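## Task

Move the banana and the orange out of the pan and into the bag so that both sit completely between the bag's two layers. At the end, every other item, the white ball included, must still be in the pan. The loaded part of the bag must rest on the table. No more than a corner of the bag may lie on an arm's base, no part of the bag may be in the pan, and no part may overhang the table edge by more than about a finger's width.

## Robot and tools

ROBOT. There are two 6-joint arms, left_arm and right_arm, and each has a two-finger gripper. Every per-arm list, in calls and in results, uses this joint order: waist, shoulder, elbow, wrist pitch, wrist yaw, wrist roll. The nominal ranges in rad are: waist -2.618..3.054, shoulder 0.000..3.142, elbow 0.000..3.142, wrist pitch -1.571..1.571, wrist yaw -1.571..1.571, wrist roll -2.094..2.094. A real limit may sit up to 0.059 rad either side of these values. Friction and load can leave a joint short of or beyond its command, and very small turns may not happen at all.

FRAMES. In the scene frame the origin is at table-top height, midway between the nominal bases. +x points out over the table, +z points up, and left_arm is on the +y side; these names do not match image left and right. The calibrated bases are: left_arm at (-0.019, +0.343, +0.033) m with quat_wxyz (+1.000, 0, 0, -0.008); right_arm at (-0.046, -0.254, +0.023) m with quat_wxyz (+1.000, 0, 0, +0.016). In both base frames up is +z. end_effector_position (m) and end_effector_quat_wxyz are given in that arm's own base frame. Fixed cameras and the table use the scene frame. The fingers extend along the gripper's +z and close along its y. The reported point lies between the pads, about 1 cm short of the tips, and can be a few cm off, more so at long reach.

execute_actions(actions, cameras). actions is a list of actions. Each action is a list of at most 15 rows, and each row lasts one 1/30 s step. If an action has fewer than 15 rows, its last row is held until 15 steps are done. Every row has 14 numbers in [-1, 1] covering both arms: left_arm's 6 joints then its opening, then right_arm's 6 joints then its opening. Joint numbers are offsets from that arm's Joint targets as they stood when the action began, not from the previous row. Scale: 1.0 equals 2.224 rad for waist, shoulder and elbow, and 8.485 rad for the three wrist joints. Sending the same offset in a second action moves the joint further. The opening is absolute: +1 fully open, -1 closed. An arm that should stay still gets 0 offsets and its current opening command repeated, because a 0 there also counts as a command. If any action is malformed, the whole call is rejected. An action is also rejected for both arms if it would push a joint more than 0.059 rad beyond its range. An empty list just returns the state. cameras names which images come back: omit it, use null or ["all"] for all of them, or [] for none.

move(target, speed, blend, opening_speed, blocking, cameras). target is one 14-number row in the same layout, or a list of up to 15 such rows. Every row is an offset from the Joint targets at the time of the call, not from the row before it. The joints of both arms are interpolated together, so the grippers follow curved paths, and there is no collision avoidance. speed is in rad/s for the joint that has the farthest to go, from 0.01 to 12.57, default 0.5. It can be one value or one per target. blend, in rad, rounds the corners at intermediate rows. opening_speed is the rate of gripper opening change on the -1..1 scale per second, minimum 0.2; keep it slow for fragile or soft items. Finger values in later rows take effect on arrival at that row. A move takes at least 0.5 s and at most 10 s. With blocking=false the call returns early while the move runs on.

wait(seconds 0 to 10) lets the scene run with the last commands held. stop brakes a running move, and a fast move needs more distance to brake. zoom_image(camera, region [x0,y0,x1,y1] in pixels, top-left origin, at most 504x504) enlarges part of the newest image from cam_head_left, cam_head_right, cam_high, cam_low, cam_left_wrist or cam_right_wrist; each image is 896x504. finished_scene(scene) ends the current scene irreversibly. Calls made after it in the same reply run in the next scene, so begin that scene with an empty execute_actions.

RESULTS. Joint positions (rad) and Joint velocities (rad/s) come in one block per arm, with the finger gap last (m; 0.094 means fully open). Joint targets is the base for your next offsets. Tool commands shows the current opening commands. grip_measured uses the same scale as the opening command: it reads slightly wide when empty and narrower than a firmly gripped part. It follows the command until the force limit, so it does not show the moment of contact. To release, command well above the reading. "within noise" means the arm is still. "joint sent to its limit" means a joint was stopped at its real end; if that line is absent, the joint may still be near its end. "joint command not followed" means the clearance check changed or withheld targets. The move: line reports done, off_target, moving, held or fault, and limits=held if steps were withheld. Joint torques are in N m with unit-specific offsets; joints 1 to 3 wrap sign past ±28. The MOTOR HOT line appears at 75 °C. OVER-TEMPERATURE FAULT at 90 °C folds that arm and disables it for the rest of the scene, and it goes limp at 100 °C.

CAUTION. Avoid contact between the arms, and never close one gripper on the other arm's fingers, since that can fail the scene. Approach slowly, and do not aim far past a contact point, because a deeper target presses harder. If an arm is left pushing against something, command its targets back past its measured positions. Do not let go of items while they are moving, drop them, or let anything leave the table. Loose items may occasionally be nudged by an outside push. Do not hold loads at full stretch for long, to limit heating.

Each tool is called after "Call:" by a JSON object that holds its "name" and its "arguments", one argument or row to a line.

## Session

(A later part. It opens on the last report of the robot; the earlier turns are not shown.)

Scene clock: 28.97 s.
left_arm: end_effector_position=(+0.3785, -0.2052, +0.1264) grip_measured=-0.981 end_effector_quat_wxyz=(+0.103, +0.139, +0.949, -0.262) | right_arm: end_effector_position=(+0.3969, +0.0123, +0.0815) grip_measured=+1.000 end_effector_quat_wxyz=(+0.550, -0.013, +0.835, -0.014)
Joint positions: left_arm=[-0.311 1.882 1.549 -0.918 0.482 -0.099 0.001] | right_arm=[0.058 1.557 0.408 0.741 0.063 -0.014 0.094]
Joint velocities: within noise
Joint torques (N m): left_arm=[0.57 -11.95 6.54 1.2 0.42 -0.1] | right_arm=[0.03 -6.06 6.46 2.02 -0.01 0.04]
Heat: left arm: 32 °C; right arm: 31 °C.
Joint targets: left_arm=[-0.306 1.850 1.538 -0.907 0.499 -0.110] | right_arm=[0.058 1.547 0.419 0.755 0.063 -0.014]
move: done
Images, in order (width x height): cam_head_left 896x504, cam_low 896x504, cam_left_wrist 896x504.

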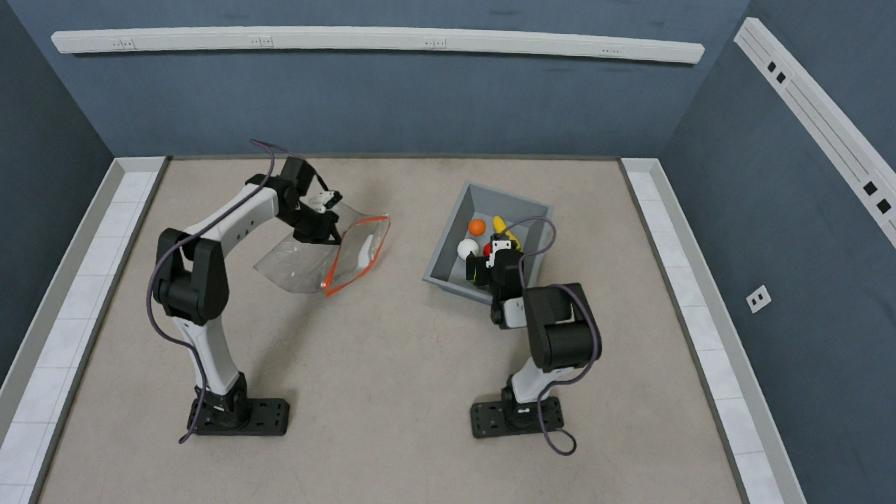

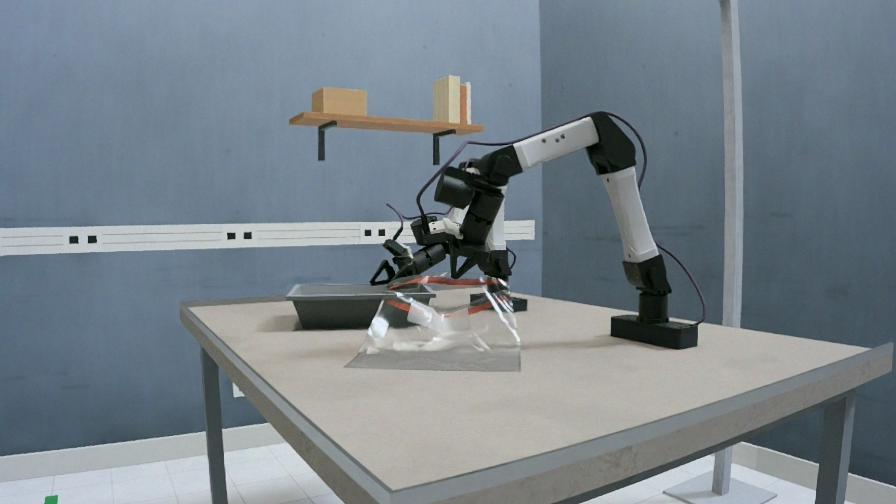

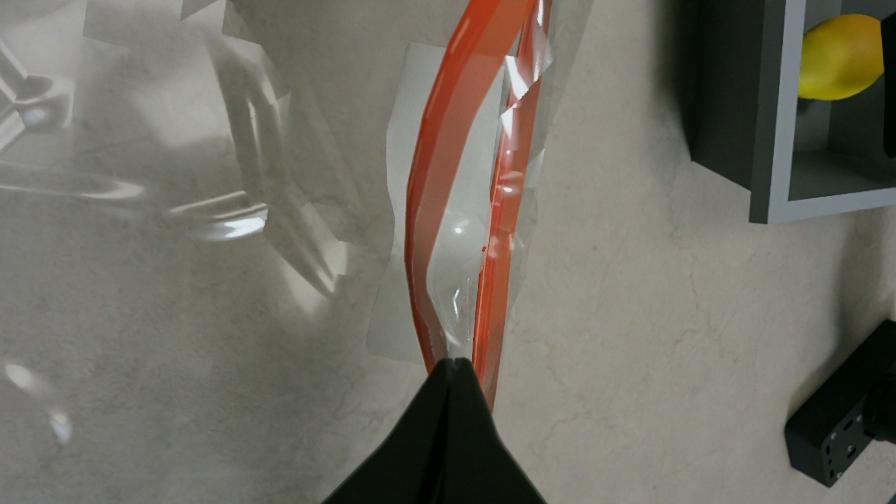

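Call:
{"name": "move", "arguments": {
  "target": [0,0.0067,-0.0453,0.0136,0,0,-1,-0.0764,0.2585,0.6841,-0.2149,-0.0074,-0.0698,0.3],
  "speed": 0.7,
  "cameras": ["cam_head_left","cam_low","cam_right_wrist","cam_left_wrist"]
}}

Call:
{"name": "zoom_image", "arguments": {
  "camera": "cam_low",
  "region": [330, 260, 560, 400]
}}

Call:
{"name": "zoom_image", "arguments": {
  "camera": "cam_head_left",
  "region": [240, 180, 440, 330]
}}

Scene clock: 33.53 s.
left_arm: end_effector_position=(+0.3779, -0.2052, +0.1024) grip_measured=-0.981 end_effector_quat_wxyz=(+0.110, +0.141, +0.948, -0.264) | right_arm: end_effector_position=(+0.4789, -0.0531, +0.1174) grip_measured=+0.301 end_effector_quat_wxyz=(+0.143, -0.240, +0.958, -0.058)
Joint positions: left_arm=[-0.311 1.882 1.448 -0.802 0.483 -0.099 0.001] | right_arm=[-0.107 2.108 1.912 -1.066 0.011 -0.599 0.061]
Joint velocities: within noise
Joint torques (N m): left_arm=[0.55 -10.76 6.53 1.25 0.42 -0.11] | right_arm=[-0.49 -9.8 9.28 0.83 -0.13 -0.06]
Heat: left arm: 34 °C; right arm: 31 °C.
Joint targets: left_arm=[-0.306 1.865 1.437 -0.792 0.499 -0.110] | right_arm=[-0.112 2.122 1.940 -1.068 0.000 -0.607]
move: done
Images, in order (width x height): cam_head_left 896x504, cam_low 896x504, cam_left_wrist 896x504, cam_right_wrist 896x504.

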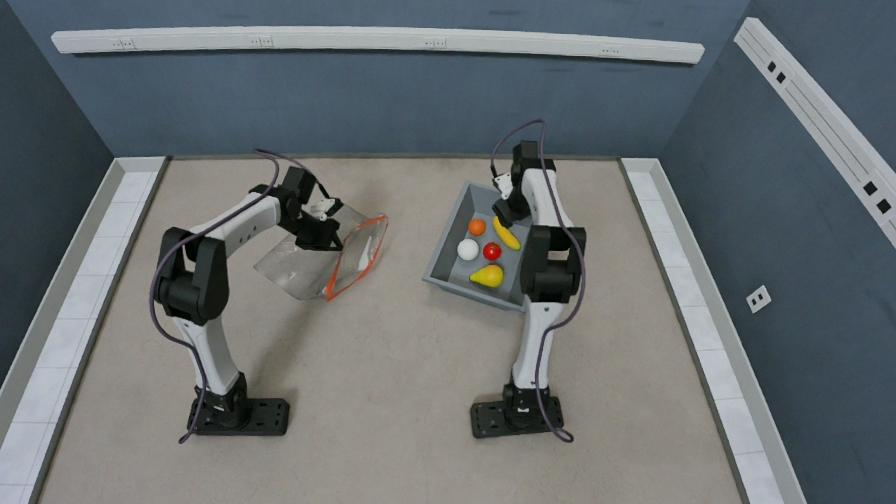

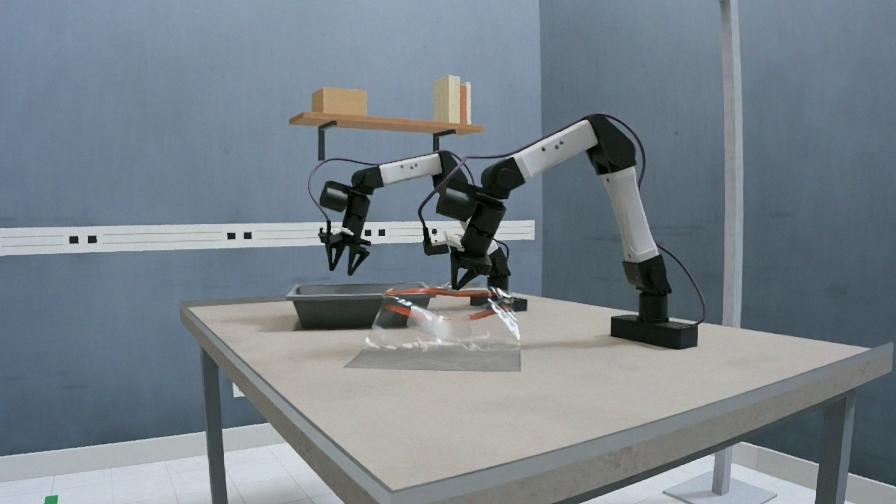

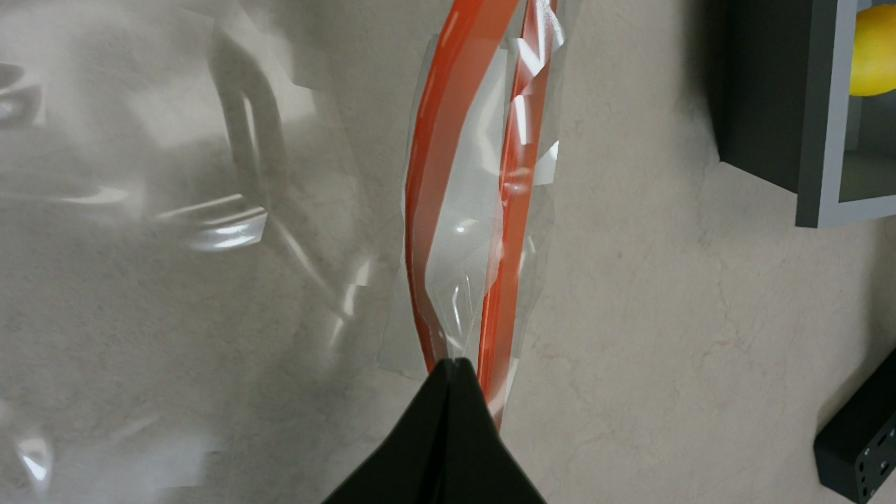

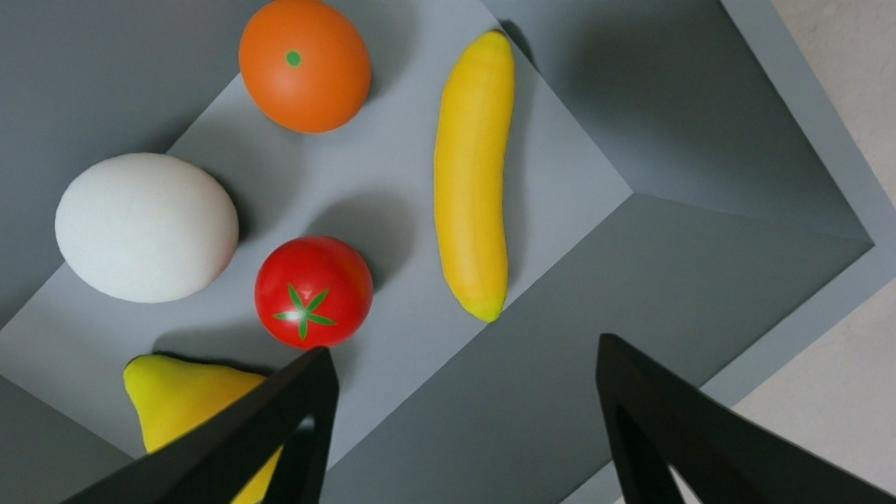

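Scaled by 2.191 from the camera's 896x504 image, which has a finer 1280x720 frame.

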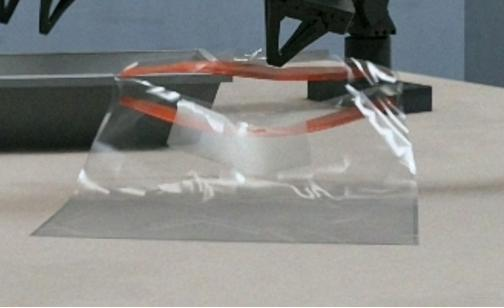

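Scaled by 2.520 from the camera's 896x504 image, which has a finer 1280x720 frame.

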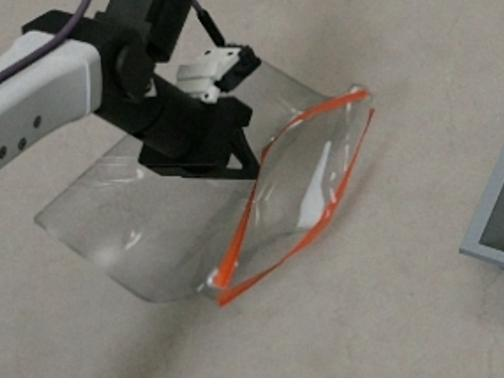

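Call:
{"name": "move", "arguments": {
  "target": [0,-0.0067,0.0453,-0.0136,0,0,-1,-0.0085,0.1044,0.0384,0.0173,0,0,0.25],
  "speed": 0.25,
  "cameras": ["cam_right_wrist"]
}}

Scene clock: 36.30 s.
left_arm: end_effector_position=(+0.3754, -0.2045, +0.1175) grip_measured=-0.981 end_effector_quat_wxyz=(+0.098, +0.138, +0.950, -0.262) | right_arm: end_effector_position=(+0.5206, -0.0669, +0.0396) grip_measured=+0.251 end_effector_quat_wxyz=(+0.132, -0.232, +0.962, -0.055)
Joint positions: left_arm=[-0.311 1.882 1.516 -0.895 0.484 -0.099 0.001] | right_arm=[-0.125 2.345 1.998 -0.937 0.01 -0.6 0.059]
Joint velocities: within noise
Joint torques (N m): left_arm=[0.54 -11.96 9.73 0.93 0.41 -0.11] | right_arm=[-0.61 -11.82 9.25 0.96 -0.15 -0.02]
Heat: left arm: 35 °C; right arm: 32 °C.
Joint targets: left_arm=[-0.306 1.850 1.538 -0.907 0.499 -0.110] | right_arm=[-0.131 2.354 2.025 -0.922 0.000 -0.607]
move: done
Images, in order (width x height): cam_right_wrist 896x504.

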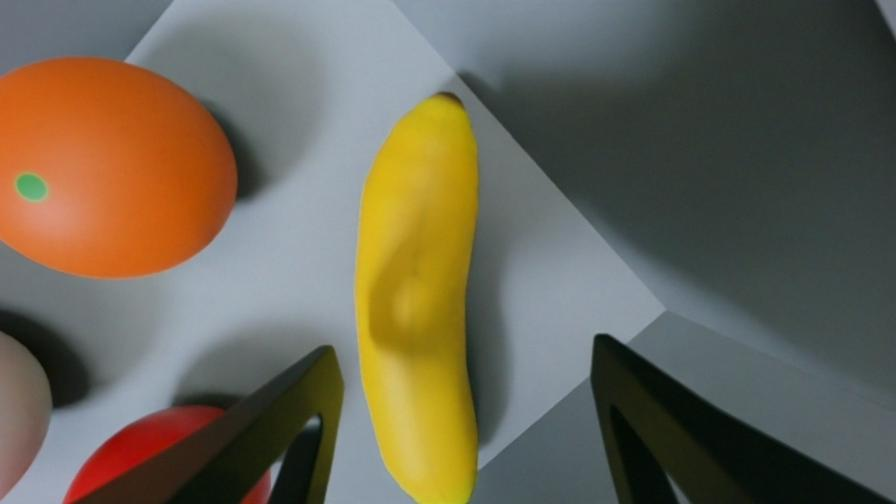

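Call:
{"name": "move", "arguments": {
  "target": [0,0,0,0,0,0,-1,0.0092,0.0154,-0.0453,0.016,0,0,0.25],
  "speed": 0.15,
  "cameras": ["cam_right_wrist"]
}}

Scene clock: 38.60 s.
left_arm: end_effector_position=(+0.3752, -0.2044, +0.1175) grip_measured=-0.981 end_effector_quat_wxyz=(+0.098, +0.138, +0.950, -0.262) | right_arm: end_effector_position=(+0.5309, -0.0638, +0.0115) grip_measured=+0.251 end_effector_quat_wxyz=(+0.148, -0.235, +0.959, -0.061)
Joint positions: left_arm=[-0.311 1.882 1.516 -0.896 0.484 -0.099 0.001] | right_arm=[-0.117 2.375 1.927 -0.802 0.009 -0.6 0.059]
Joint velocities: within noise
Joint torques (N m): left_arm=[0.58 -11.93 9.77 0.94 0.42 -0.11] | right_arm=[0.62 -11.62 6.32 1.04 -0.14 -0.02]
Heat: left arm: 36 °C; right arm: 33 °C.
Joint targets: left_arm=[-0.306 1.850 1.538 -0.908 0.499 -0.110] | right_arm=[-0.111 2.389 1.925 -0.786 0.000 -0.607]
move: done
Images, in order (width x height): cam_right_wrist 896x504.

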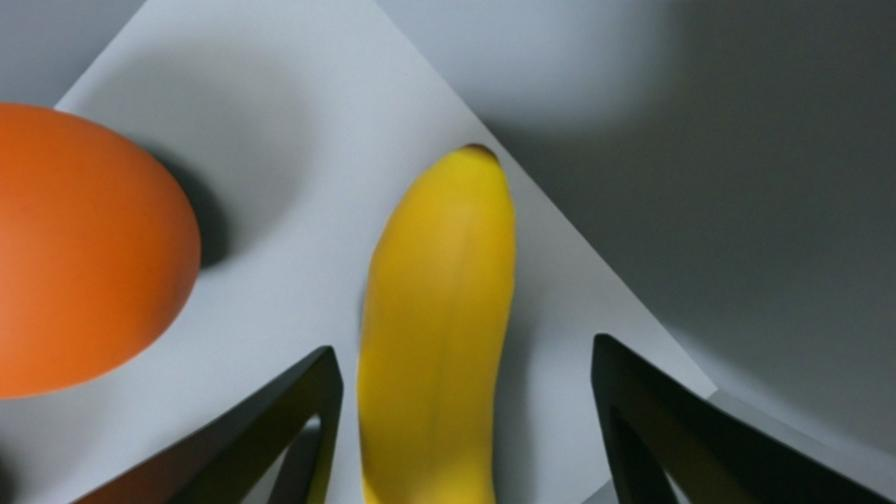

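Call:
{"name": "move", "arguments": {
  "target": [0,0,0,0,0,0,-1,0.0045,0.0063,-0.0116,0.0045,0,0,0.25],
  "speed": 0.15,
  "cameras": ["cam_right_wrist"]
}}

Call:
{"name": "move", "arguments": {
  "target": [0,0,0,0,0,0,-1,0,0,0,0,0,0,-0.48],
  "opening_speed": 0.3,
  "cameras": ["cam_right_wrist"]
}}

Scene clock: 39.83 s.
left_arm: end_effector_position=(+0.3752, -0.2044, +0.1175) grip_measured=-0.981 end_effector_quat_wxyz=(+0.098, +0.138, +0.950, -0.262) | right_arm: end_effector_position=(+0.5333, -0.0598, +0.0030) grip_measured=+0.251 end_effector_quat_wxyz=(+0.153, -0.239, +0.957, -0.061)
Joint positions: left_arm=[-0.311 1.882 1.516 -0.896 0.484 -0.099 0.001] | right_arm=[-0.109 2.384 1.906 -0.762 0.009 -0.6 0.059]
Joint velocities: within noise
Joint torques (N m): left_arm=[0.58 -11.93 9.72 0.95 0.41 -0.12] | right_arm=[0.83 -11.21 5.9 1.04 -0.14 -0.02]
Heat: left arm: 36 °C; right arm: 34 °C.
Joint targets: left_arm=[-0.306 1.850 1.538 -0.908 0.499 -0.110] | right_arm=[-0.100 2.403 1.899 -0.748 0.000 -0.607]
move: done
Images, in order (width x height): cam_right_wrist 896x504.

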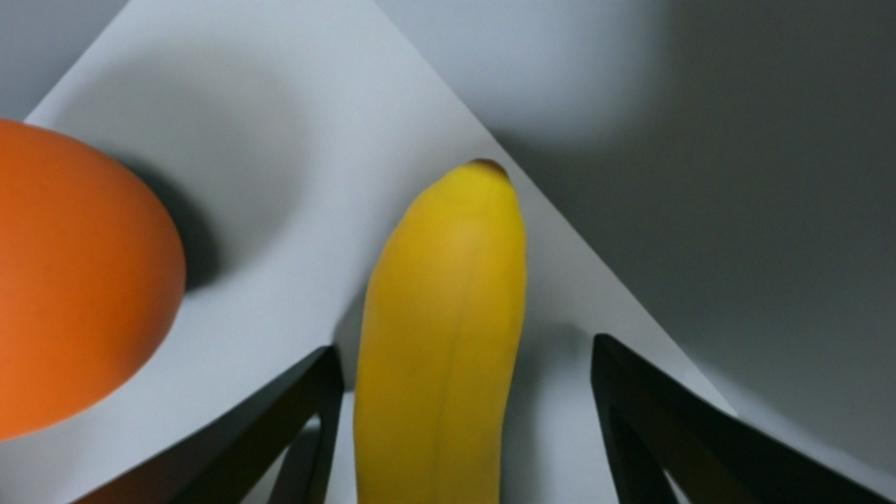

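Scene clock: 42.50 s.
left_arm: end_effector_position=(+0.3752, -0.2044, +0.1175) grip_measured=-0.981 end_effector_quat_wxyz=(+0.098, +0.138, +0.950, -0.262) | right_arm: end_effector_position=(+0.5334, -0.0596, +0.0030) grip_measured=-0.430 end_effector_quat_wxyz=(+0.153, -0.239, +0.957, -0.061)
Joint positions: left_arm=[-0.311 1.882 1.516 -0.896 0.484 -0.099 0.001] | right_arm=[-0.109 2.384 1.906 -0.762 0.008 -0.6 0.027]
Joint velocities: within noise
Joint torques (N m): left_arm=[0.55 -11.99 9.74 0.95 0.42 -0.11] | right_arm=[0.83 -11.19 5.9 1.04 -0.13 -0.02]
Heat: left arm: 37 °C; right arm: 35 °C.
Joint targets: left_arm=[-0.306 1.850 1.538 -0.907 0.499 -0.110] | right_arm=[-0.100 2.403 1.899 -0.748 0.000 -0.607]
move: done
Images, in order (width x height): cam_right_wrist 896x504.

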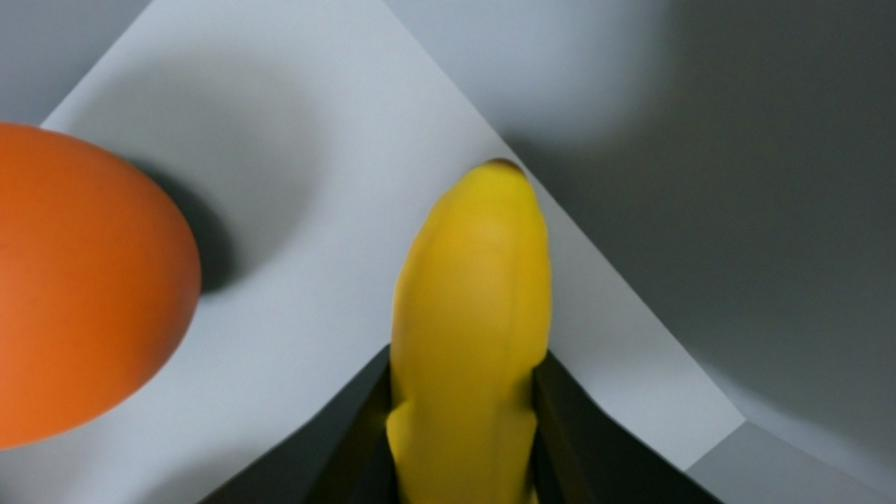

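Call:
{"name": "move", "arguments": {
  "target": [
    [0,0,0,0,0,0,-1,0,-0.0328,0.1658,-0.0474,0,0,-0.48],
    [0,0,0,0,0,0,-1,0.2334,-0.3156,-0.2887,0.0108,-0.0354,0.2566,-0.48]
  ],
  "speed": [0.3,0.8],
  "blend": [0.03,0]
}}

Call:
{"name": "zoom_image", "arguments": {
  "camera": "cam_head_left",
  "region": [240, 180, 440, 330]
}}

Scene clock: 49.47 s.
left_arm: end_effector_position=(+0.3752, -0.2044, +0.1175) grip_measured=-0.981 end_effector_quat_wxyz=(+0.098, +0.138, +0.950, -0.262) | right_arm: end_effector_position=(+0.3550, +0.2092, +0.0994) grip_measured=-0.437 end_effector_quat_wxyz=(+0.000, +0.499, +0.828, +0.256)
Joint positions: left_arm=[-0.311 1.882 1.516 -0.896 0.484 -0.099 0.001] | right_arm=[0.413 1.735 1.263 -0.664 -0.29 1.561 0.026]
Joint velocities: within noise
Joint torques (N m): left_arm=[0.57 -11.97 9.7 0.94 0.42 -0.11] | right_arm=[0.62 -11.02 6.06 1.09 -0.26 0.11]
Heat: left arm: 39 °C; right arm: 38 °C.
Joint targets: left_arm=[-0.306 1.850 1.538 -0.907 0.499 -0.110] | right_arm=[0.419 1.701 1.257 -0.656 -0.300 1.571]
move: done

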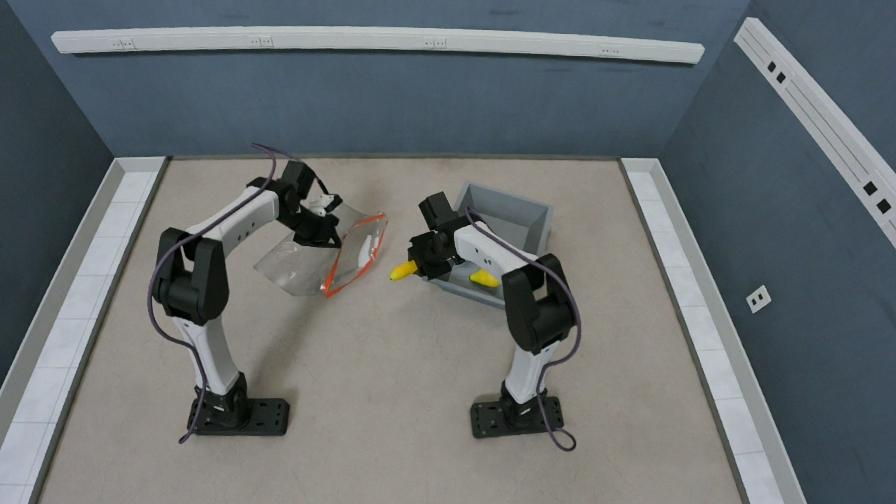

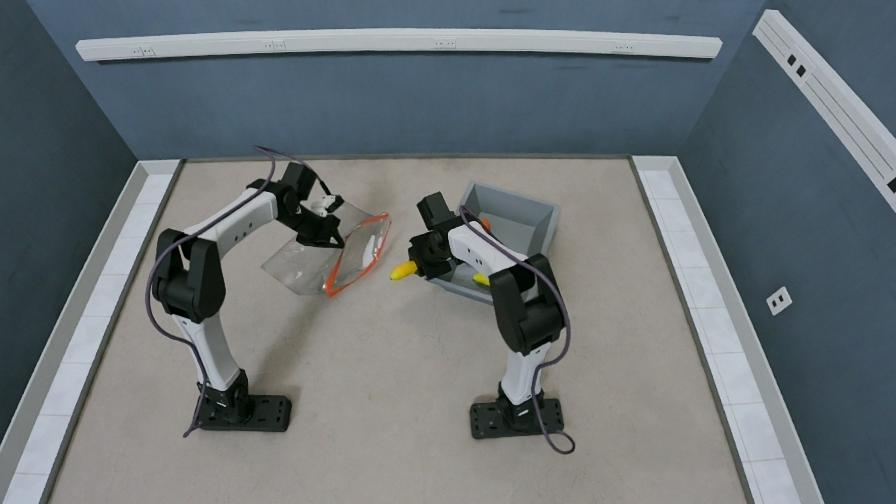

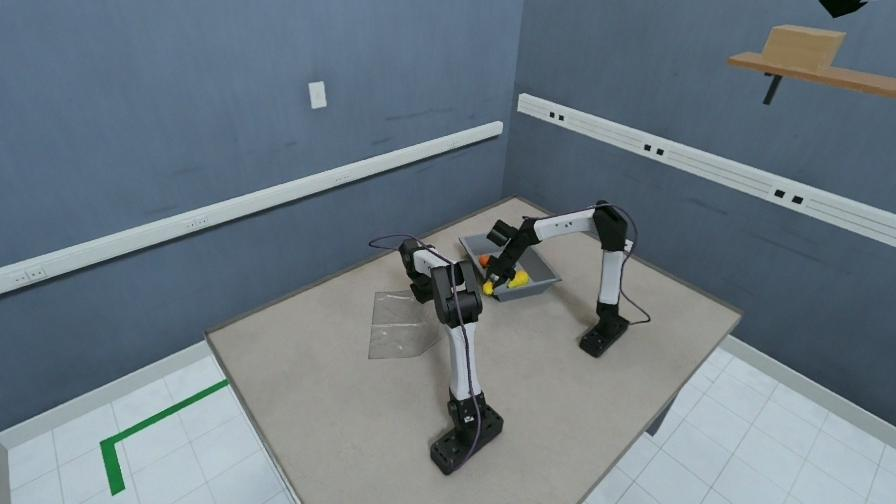

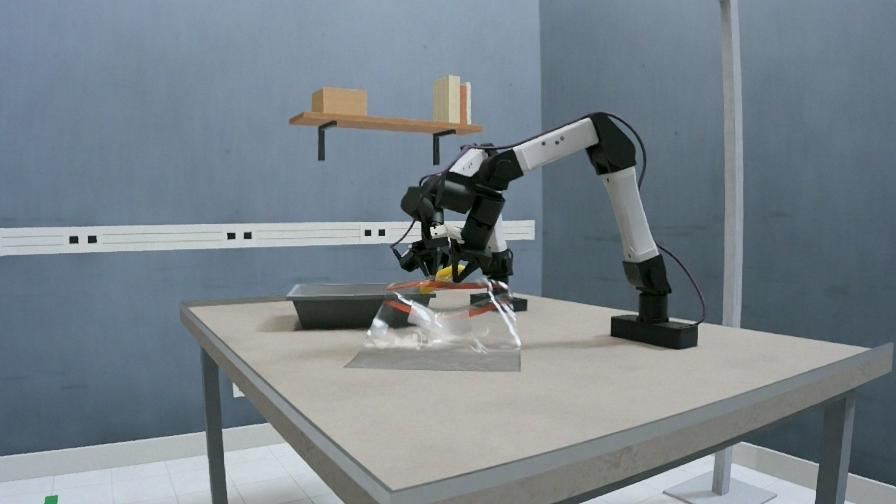

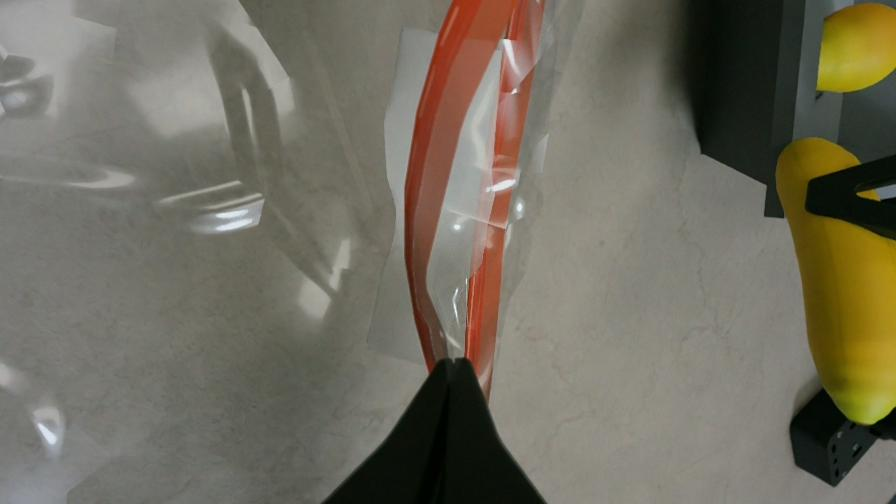

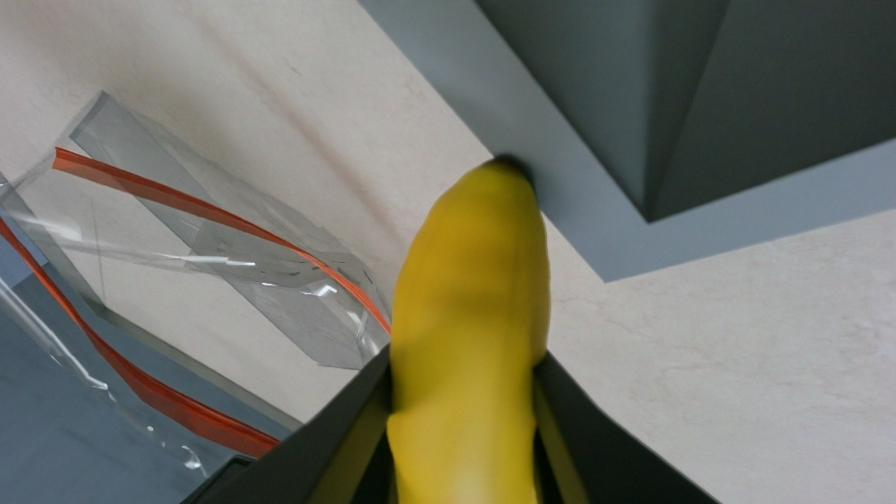

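Scaled by 2.520 from the camera's 896x504 image, which has a finer 1280x720 frame.

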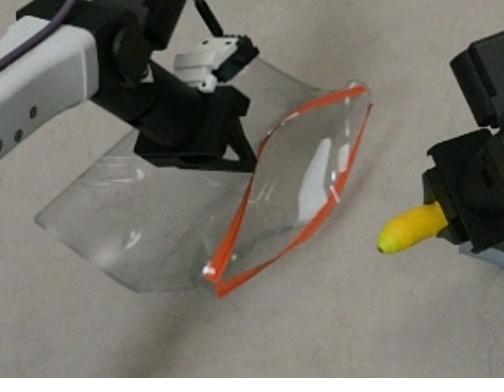

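Call:
{"name": "move", "arguments": {
  "target": [0,0,0,0,0,0,-1,0.0634,0.0857,-0.0621,0.0859,0,-0.0378,-0.48],
  "speed": 0.35,
  "cameras": ["cam_head_left","cam_low","cam_left_wrist","cam_right_wrist"]
}}

Call:
{"name": "zoom_image", "arguments": {
  "camera": "cam_head_left",
  "region": [240, 180, 440, 330]
}}

Call:
{"name": "zoom_image", "arguments": {
  "camera": "cam_low",
  "region": [330, 240, 560, 390]
}}

Scene clock: 53.27 s.
left_arm: end_effector_position=(+0.3752, -0.2044, +0.1175) grip_measured=-0.981 end_effector_quat_wxyz=(+0.098, +0.138, +0.950, -0.262) | right_arm: end_effector_position=(+0.3997, +0.3054, +0.0844) grip_measured=-0.436 end_effector_quat_wxyz=(+0.151, +0.253, +0.865, +0.407)
Joint positions: left_arm=[-0.311 1.882 1.516 -0.896 0.484 -0.099 0.001] | right_arm=[0.554 1.88 1.121 0.051 -0.292 1.259 0.026]
Joint velocities: within noise
Joint torques (N m): left_arm=[0.54 -11.92 9.72 0.95 0.43 -0.11] | right_arm=[0.59 -8.25 6.41 1.85 -0.17 -0.08]
Heat: left arm: 39 °C; right arm: 38 °C.
Joint targets: left_arm=[-0.306 1.850 1.538 -0.907 0.499 -0.110] | right_arm=[0.560 1.891 1.119 0.073 -0.300 1.250]
move: done
Images, in order (width x height): cam_head_left 896x504, cam_low 896x504, cam_left_wrist 896x504, cam_right_wrist 896x504.

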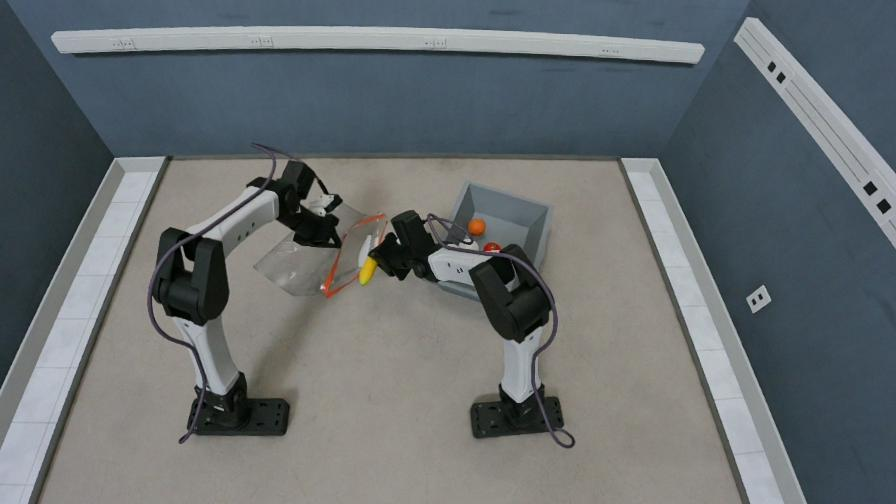

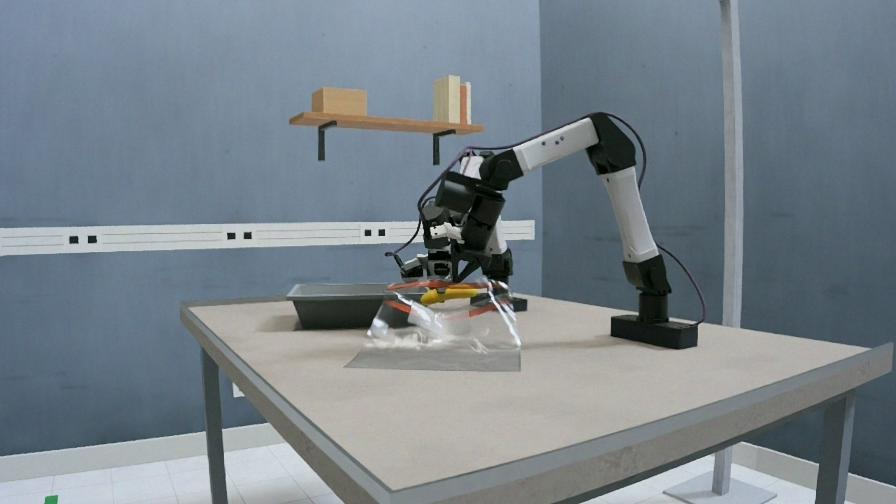

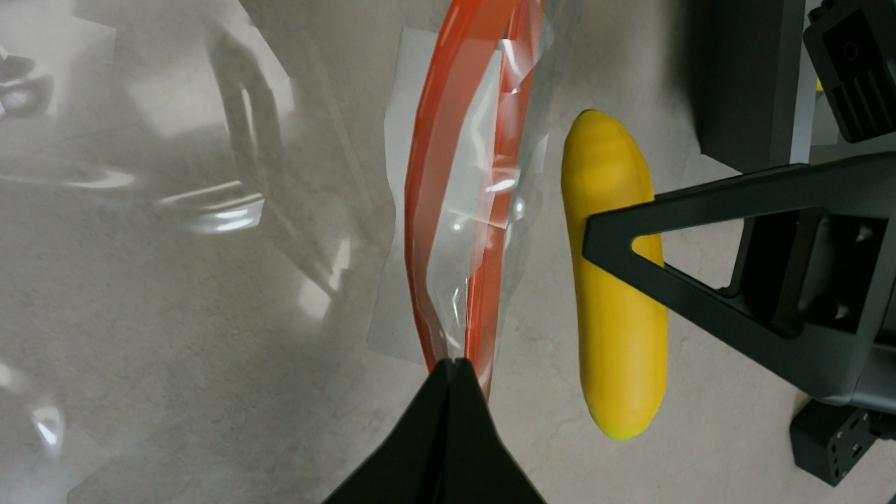

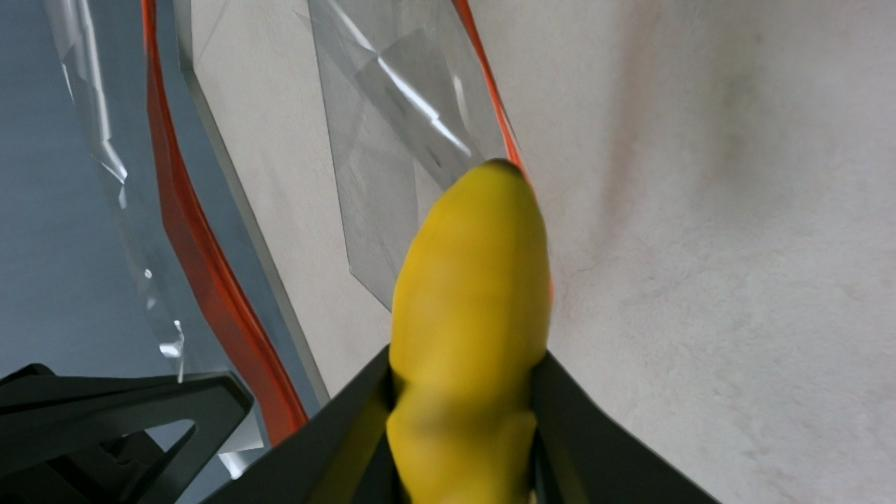

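Scaled by 2.520 from the camera's 896x504 image, which has a finer 1280x720 frame.

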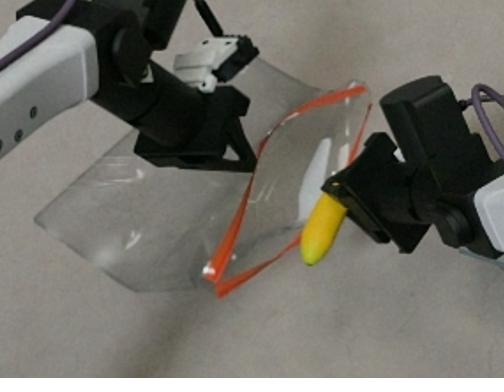

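Scaled by 2.191 from the camera's 896x504 image, which has a finer 1280x720 frame.

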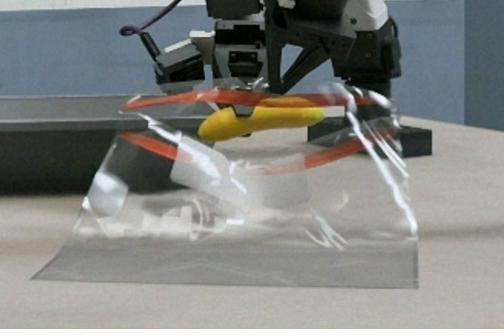

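Call:
{"name": "move", "arguments": {
  "target": [0,0,0,0,0,0,-1,0.0281,0.0742,0.0403,0.0206,0,0,-0.48],
  "speed": 0.15,
  "cameras": ["cam_head_left","cam_low","cam_left_wrist","cam_right_wrist"]
}}

Call:
{"name": "zoom_image", "arguments": {
  "camera": "cam_head_left",
  "region": [240, 180, 440, 330]
}}

Call:
{"name": "zoom_image", "arguments": {
  "camera": "cam_low",
  "region": [330, 240, 560, 390]
}}

Scene clock: 55.47 s.
left_arm: end_effector_position=(+0.3752, -0.2044, +0.1175) grip_measured=-0.981 end_effector_quat_wxyz=(+0.098, +0.138, +0.950, -0.262) | right_arm: end_effector_position=(+0.4091, +0.3504, +0.0585) grip_measured=-0.436 end_effector_quat_wxyz=(+0.158, +0.217, +0.860, +0.435)
Joint positions: left_arm=[-0.311 1.882 1.516 -0.896 0.484 -0.099 0.001] | right_arm=[0.616 2.044 1.179 0.225 -0.292 1.258 0.026]
Joint velocities: within noise
Joint torques (N m): left_arm=[0.58 -11.96 9.7 0.94 0.42 -0.11] | right_arm=[0.47 -9.22 9.11 1.88 -0.17 -0.09]
Heat: left arm: 40 °C; right arm: 38 °C.
Joint targets: left_arm=[-0.306 1.850 1.538 -0.907 0.499 -0.110] | right_arm=[0.622 2.056 1.208 0.247 -0.300 1.250]
move: done
Images, in order (width x height): cam_head_left 896x504, cam_low 896x504, cam_left_wrist 896x504, cam_right_wrist 896x504.

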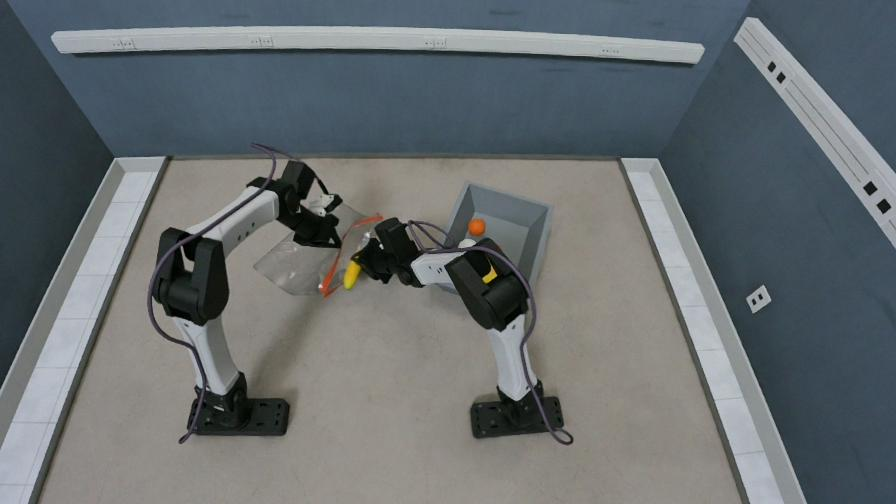

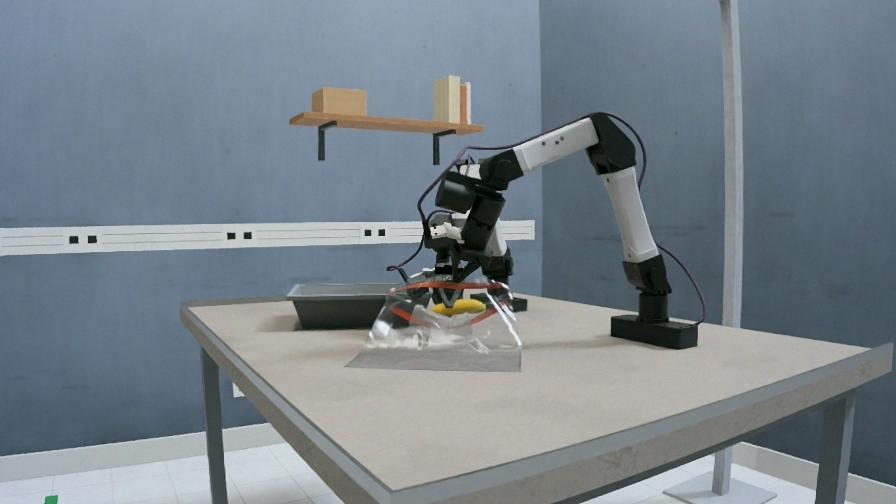

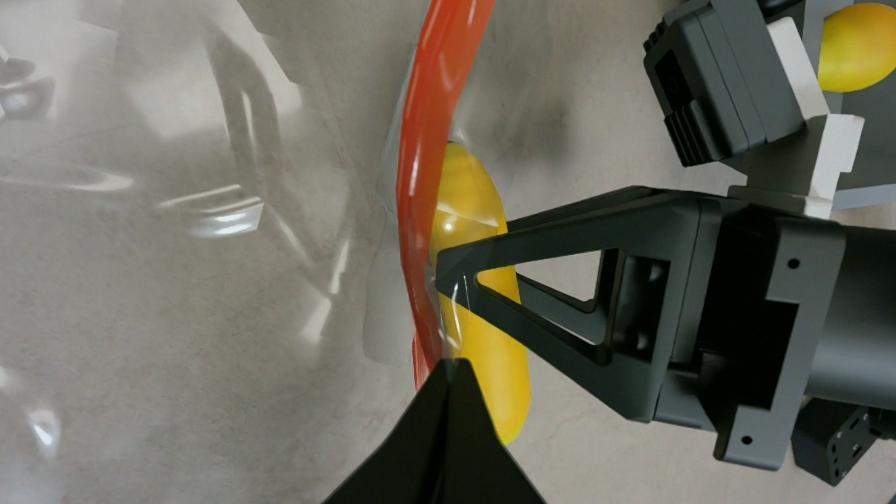

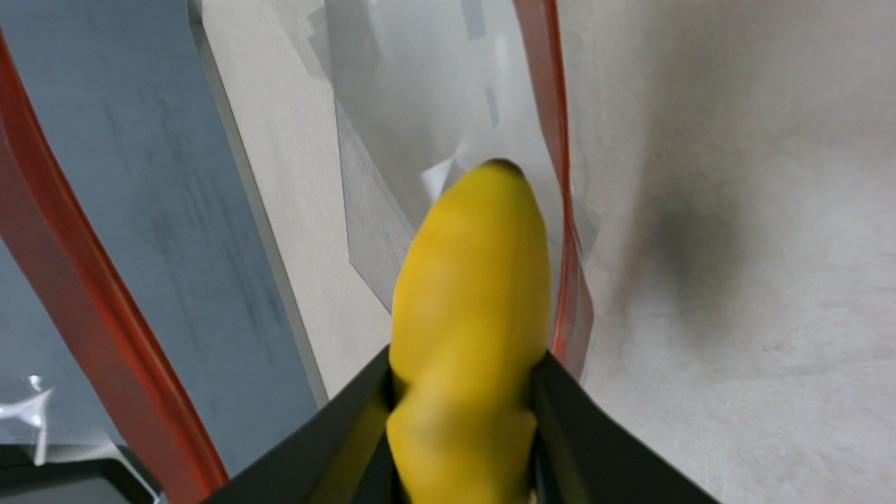

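Scaled by 2.520 from the camera's 896x504 image, which has a finer 1280x720 frame.

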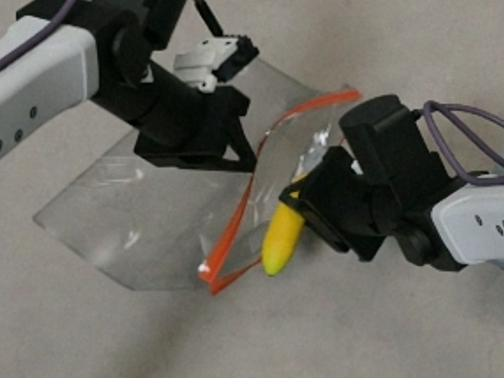

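Scaled by 2.191 from the camera's 896x504 image, which has a finer 1280x720 frame.

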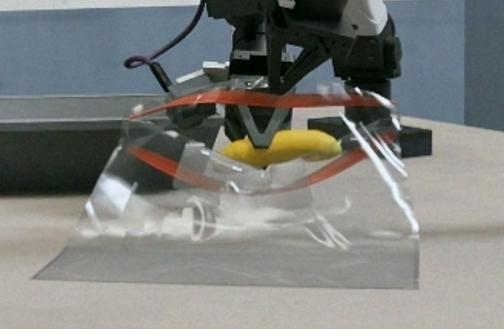

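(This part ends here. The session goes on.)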